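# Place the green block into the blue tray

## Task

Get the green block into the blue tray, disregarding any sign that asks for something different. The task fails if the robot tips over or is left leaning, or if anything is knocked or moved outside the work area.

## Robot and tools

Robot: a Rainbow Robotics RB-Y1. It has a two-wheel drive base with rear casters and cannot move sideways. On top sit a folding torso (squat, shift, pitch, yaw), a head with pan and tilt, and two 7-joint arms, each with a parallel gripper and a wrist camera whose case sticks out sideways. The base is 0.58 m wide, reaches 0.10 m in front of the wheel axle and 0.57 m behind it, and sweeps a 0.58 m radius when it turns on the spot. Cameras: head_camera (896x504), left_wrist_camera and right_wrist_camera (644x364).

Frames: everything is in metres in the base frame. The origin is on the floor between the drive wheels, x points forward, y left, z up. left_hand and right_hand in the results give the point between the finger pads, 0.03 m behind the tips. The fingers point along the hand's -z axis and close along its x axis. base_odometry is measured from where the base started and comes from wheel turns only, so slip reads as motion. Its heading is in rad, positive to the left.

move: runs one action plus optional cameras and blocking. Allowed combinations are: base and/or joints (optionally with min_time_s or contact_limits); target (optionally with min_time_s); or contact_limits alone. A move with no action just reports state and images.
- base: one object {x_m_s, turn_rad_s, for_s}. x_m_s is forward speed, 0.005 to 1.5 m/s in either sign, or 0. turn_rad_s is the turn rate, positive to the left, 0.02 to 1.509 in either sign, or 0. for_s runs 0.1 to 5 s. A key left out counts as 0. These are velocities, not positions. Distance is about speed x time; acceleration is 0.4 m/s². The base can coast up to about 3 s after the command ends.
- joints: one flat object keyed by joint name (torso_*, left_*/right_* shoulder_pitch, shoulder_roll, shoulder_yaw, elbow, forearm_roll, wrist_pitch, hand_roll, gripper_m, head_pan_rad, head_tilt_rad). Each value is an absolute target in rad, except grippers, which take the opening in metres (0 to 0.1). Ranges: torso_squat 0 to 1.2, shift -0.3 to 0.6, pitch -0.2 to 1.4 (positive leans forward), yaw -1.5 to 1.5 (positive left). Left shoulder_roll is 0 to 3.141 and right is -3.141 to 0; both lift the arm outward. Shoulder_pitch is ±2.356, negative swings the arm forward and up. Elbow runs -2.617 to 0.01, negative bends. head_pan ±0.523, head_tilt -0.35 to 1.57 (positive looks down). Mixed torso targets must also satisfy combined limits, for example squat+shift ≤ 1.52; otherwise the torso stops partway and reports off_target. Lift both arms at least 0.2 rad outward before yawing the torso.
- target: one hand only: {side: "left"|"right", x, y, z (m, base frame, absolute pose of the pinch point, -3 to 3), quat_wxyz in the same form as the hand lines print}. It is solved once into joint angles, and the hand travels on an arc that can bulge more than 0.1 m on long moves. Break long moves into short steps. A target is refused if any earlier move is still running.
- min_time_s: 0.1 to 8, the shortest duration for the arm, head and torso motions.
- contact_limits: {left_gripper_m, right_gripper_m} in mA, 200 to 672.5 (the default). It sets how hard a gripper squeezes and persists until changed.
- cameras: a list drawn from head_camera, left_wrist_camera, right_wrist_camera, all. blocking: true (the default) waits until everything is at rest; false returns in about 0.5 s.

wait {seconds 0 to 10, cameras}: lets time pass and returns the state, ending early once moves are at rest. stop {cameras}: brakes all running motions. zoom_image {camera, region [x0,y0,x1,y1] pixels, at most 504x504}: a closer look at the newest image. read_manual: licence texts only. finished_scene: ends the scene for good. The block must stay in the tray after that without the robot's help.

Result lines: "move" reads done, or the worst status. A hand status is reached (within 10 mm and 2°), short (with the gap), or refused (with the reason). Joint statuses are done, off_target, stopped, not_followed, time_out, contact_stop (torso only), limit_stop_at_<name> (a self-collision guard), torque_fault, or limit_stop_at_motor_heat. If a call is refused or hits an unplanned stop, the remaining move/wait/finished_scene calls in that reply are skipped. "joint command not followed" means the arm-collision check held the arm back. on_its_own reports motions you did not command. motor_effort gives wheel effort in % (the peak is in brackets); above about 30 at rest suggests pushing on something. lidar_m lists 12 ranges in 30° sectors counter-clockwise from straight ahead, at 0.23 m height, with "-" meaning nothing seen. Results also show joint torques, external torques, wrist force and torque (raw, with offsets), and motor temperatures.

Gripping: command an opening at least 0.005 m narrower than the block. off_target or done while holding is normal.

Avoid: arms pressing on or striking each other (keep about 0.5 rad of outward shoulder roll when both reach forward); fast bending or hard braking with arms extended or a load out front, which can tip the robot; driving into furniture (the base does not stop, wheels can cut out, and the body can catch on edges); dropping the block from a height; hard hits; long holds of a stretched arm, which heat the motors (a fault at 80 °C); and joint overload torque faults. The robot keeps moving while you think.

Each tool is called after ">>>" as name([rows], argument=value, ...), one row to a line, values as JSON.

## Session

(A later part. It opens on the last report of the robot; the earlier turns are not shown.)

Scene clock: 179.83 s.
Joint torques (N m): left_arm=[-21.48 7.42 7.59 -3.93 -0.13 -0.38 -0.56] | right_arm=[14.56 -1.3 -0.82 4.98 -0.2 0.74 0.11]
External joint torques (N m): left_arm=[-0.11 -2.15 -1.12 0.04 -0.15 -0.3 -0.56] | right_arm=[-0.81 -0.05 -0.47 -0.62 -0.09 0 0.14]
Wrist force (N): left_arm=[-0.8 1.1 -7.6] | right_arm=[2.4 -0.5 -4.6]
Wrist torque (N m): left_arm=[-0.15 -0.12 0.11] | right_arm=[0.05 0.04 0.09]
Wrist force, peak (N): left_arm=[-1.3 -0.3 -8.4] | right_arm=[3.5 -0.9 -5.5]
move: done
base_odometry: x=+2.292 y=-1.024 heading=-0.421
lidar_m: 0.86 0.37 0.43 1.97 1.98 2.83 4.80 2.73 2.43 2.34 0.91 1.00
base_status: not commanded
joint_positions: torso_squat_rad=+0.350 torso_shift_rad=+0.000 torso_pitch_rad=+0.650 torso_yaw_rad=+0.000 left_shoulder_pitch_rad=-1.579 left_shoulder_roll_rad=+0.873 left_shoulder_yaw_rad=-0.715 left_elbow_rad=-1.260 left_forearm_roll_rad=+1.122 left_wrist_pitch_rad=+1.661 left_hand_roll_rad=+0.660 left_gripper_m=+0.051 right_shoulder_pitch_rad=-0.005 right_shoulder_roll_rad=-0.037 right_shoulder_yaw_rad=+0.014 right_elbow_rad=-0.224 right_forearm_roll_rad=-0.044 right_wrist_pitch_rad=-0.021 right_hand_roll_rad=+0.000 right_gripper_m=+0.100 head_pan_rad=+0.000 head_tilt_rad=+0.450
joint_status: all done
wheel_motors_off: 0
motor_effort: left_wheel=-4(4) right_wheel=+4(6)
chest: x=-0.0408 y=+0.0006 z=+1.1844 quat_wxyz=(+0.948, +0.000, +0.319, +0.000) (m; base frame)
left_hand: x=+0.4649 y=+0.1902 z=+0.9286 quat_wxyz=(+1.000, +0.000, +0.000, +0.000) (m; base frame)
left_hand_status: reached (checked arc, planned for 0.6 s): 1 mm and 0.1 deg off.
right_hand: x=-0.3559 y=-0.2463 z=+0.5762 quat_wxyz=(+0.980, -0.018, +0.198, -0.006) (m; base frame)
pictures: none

>>> move(target={"side": "left", "x": 0.465, "y": 0.19, "z": 0.9235, "quat_wxyz": [1, 0, 0, 0]}, min_time_s=0.6)

>>> move(joints={"left_gripper_m": 0.075})

>>> move(target={"side": "left", "x": 0.462, "y": 0.19, "z": 1.02, "quat_wxyz": [1, 0, 0, 0]}, min_time_s=0.8, cameras=["head_camera", "left_wrist_camera"])

Scene clock: 184.37 s.
Joint torques (N m): left_arm=[-20.88 6.41 7.7 -3.72 -0.16 -0.34 -0.38] | right_arm=[14.64 -1.41 -1.15 4.88 -0.24 0.8 0.1]
External joint torques (N m): left_arm=[0.49 -3.16 -0.97 0.28 -0.18 -0.27 -0.38] | right_arm=[-0.73 -0.16 -0.81 -0.73 -0.13 0.06 0.12]
Wrist force (N): left_arm=[-0.9 0.3 -7.6] | right_arm=[2.7 -0.7 -4.7]
Wrist torque (N m): left_arm=[-0.07 -0.12 0.10] | right_arm=[0.12 0.09 0.11]
Wrist force, peak (N): left_arm=[-1.0 -0.1 -8.6] | right_arm=[3.2 -0.4 -5.4]
move: done
base_odometry: x=+2.292 y=-1.024 heading=-0.421
lidar_m: 0.85 0.37 0.43 1.97 1.98 2.82 4.81 2.73 2.43 2.34 0.91 1.00
base_status: not commanded
joint_positions: torso_squat_rad=+0.350 torso_shift_rad=+0.000 torso_pitch_rad=+0.650 torso_yaw_rad=+0.000 left_shoulder_pitch_rad=-1.575 left_shoulder_roll_rad=+0.868 left_shoulder_yaw_rad=-0.718 left_elbow_rad=-1.250 left_forearm_roll_rad=+1.118 left_wrist_pitch_rad=+1.651 left_hand_roll_rad=+0.656 left_gripper_m=+0.051 right_shoulder_pitch_rad=-0.005 right_shoulder_roll_rad=-0.037 right_shoulder_yaw_rad=+0.014 right_elbow_rad=-0.224 right_forearm_roll_rad=-0.044 right_wrist_pitch_rad=-0.021 right_hand_roll_rad=+0.000 right_gripper_m=+0.100 head_pan_rad=+0.000 head_tilt_rad=+0.450
joint_status: all done
wheel_motors_off: 0
motor_effort: left_wheel=-4(4) right_wheel=+4(6)
chest: x=-0.0408 y=+0.0006 z=+1.1844 quat_wxyz=(+0.948, +0.000, +0.319, +0.000) (m; base frame)
left_hand: x=+0.4652 y=+0.1901 z=+0.9239 quat_wxyz=(+1.000, +0.000, +0.000, +0.000) (m; base frame)
left_hand_status: reached (checked arc, planned for 0.6 s): 0 mm and 0.0 deg off.
right_hand: x=-0.3559 y=-0.2463 z=+0.5762 quat_wxyz=(+0.980, -0.018, +0.198, -0.006) (m; base frame)
pictures: none

Scene clock: 185.10 s.
Joint torques (N m): left_arm=[-20.62 6.86 7.19 -4.02 -0.33 -0.55 -0.48] | right_arm=[14.5 -1.33 -0.98 4.89 -0.18 0.81 0.18]
External joint torques (N m): left_arm=[0.75 -2.7 -1.48 -0.03 -0.35 -0.48 -0.48] | right_arm=[-0.88 -0.08 -0.63 -0.71 -0.07 0.07 0.2]
Wrist force (N): left_arm=[-0.5 0.5 -6.8] | right_arm=[2.6 -0.1 -4.4]
Wrist torque (N m): left_arm=[-0.14 -0.09 0.07] | right_arm=[0.03 0.01 0.11]
Wrist force, peak (N): left_arm=[-0.9 0.7 -7.4] | right_arm=[3.4 -0.8 -5.1]
move: done
base_odometry: x=+2.292 y=-1.024 heading=-0.421
lidar_m: 0.85 0.37 0.43 1.97 1.98 2.82 4.80 2.74 2.42 2.33 0.91 1.00
base_status: not commanded
joint_positions: torso_squat_rad=+0.350 torso_shift_rad=+0.000 torso_pitch_rad=+0.650 torso_yaw_rad=+0.000 left_shoulder_pitch_rad=-1.575 left_shoulder_roll_rad=+0.868 left_shoulder_yaw_rad=-0.718 left_elbow_rad=-1.250 left_forearm_roll_rad=+1.118 left_wrist_pitch_rad=+1.651 left_hand_roll_rad=+0.656 left_gripper_m=+0.075 right_shoulder_pitch_rad=-0.005 right_shoulder_roll_rad=-0.037 right_shoulder_yaw_rad=+0.014 right_elbow_rad=-0.224 right_forearm_roll_rad=-0.044 right_wrist_pitch_rad=-0.021 right_hand_roll_rad=+0.000 right_gripper_m=+0.100 head_pan_rad=+0.000 head_tilt_rad=+0.450
joint_status: all done
wheel_motors_off: 0
motor_effort: left_wheel=-4(4) right_wheel=+6(6)
chest: x=-0.0408 y=+0.0006 z=+1.1844 quat_wxyz=(+0.948, +0.000, +0.319, +0.000) (m; base frame)
left_hand: x=+0.4652 y=+0.1901 z=+0.9239 quat_wxyz=(+1.000, +0.000, +0.000, +0.000) (m; base frame)
right_hand: x=-0.3559 y=-0.2463 z=+0.5762 quat_wxyz=(+0.980, -0.018, +0.198, -0.006) (m; base frame)
pictures: none

Scene clock: 186.23 s.
Joint torques (N m): left_arm=[-22.67 9.09 9.66 -3.47 0.2 0.11 0.27] | right_arm=[14.67 -1.48 -1.2 4.92 -0.16 0.76 0.03]
External joint torques (N m): left_arm=[-1.1 -0.24 0.68 -0.14 0.18 0.18 0.27] | right_arm=[-0.71 -0.23 -0.85 -0.69 -0.05 0.02 0.06]
Wrist force (N): left_arm=[-1.4 0.4 -6.6] | right_arm=[3.1 -0.5 -4.0]
Wrist torque (N m): left_arm=[-0.10 -0.16 -0.04] | right_arm=[0.08 0.14 0.11]
Wrist force, peak (N): left_arm=[-1.5 0.4 -7.8] | right_arm=[2.7 -0.6 -5.7]
move: done
base_odometry: x=+2.292 y=-1.024 heading=-0.421
lidar_m: 0.86 0.37 0.42 1.97 1.98 2.83 4.81 2.72 2.43 2.33 0.91 1.00
base_status: not commanded
joint_positions: torso_squat_rad=+0.350 torso_shift_rad=+0.000 torso_pitch_rad=+0.650 torso_yaw_rad=+0.000 left_shoulder_pitch_rad=-1.713 left_shoulder_roll_rad=+0.941 left_shoulder_yaw_rad=-0.652 left_elbow_rad=-1.341 left_forearm_roll_rad=+1.218 left_wrist_pitch_rad=+1.860 left_hand_roll_rad=+0.715 left_gripper_m=+0.075 right_shoulder_pitch_rad=-0.005 right_shoulder_roll_rad=-0.037 right_shoulder_yaw_rad=+0.014 right_elbow_rad=-0.224 right_forearm_roll_rad=-0.044 right_wrist_pitch_rad=-0.021 right_hand_roll_rad=+0.000 right_gripper_m=+0.100 head_pan_rad=+0.000 head_tilt_rad=+0.450
joint_status: all done
wheel_motors_off: 0
motor_effort: left_wheel=-4(4) right_wheel=+3(5)
chest: x=-0.0408 y=+0.0006 z=+1.1844 quat_wxyz=(+0.948, +0.000, +0.319, +0.000) (m; base frame)
left_hand: x=+0.4621 y=+0.1899 z=+1.0201 quat_wxyz=(+1.000, +0.000, +0.000, +0.000) (m; base frame)
left_hand_status: reached (checked arc, planned for 0.8 s): 0 mm and 0.0 deg off.
right_hand: x=-0.3559 y=-0.2463 z=+0.5762 quat_wxyz=(+0.980, -0.018, +0.198, -0.006) (m; base frame)
pictures: head_camera, left_wrist_camera
camera_calibration:
head_camera: T_world_to_cam=[[0.0245985, -0.999667, 0.00781566, -0.0151153], [-0.869692, -0.0252542, -0.492949, 0.799259], [0.492982, 0.00532857, -0.870023, 1.04795], [0, 0, 0, 1]] pos_world=[0.178861, -0.000509641, 1.30585]
left_wrist_camera: T_world_to_cam=[[0.999375, -0.00642098, 0.0347722, -0.493172], [-0.0222686, -0.878157, 0.477854, -0.280331], [0.0274671, -0.47833, -0.877751, 1.04651], [0, 0, 0, 1]] pos_world=[0.457876, 0.251236, 1.06968]

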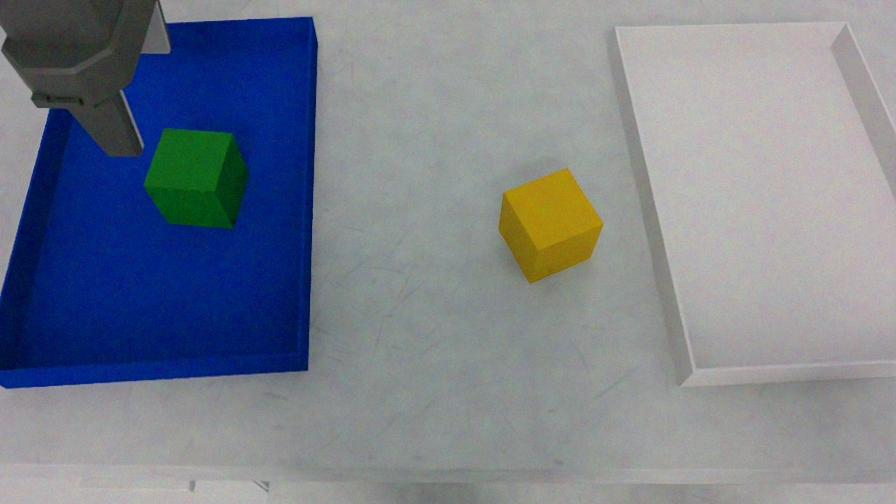

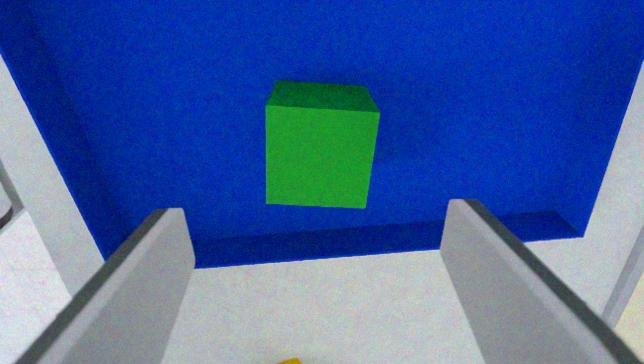

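>>> finished_scene()

The scene is finished: the task was done.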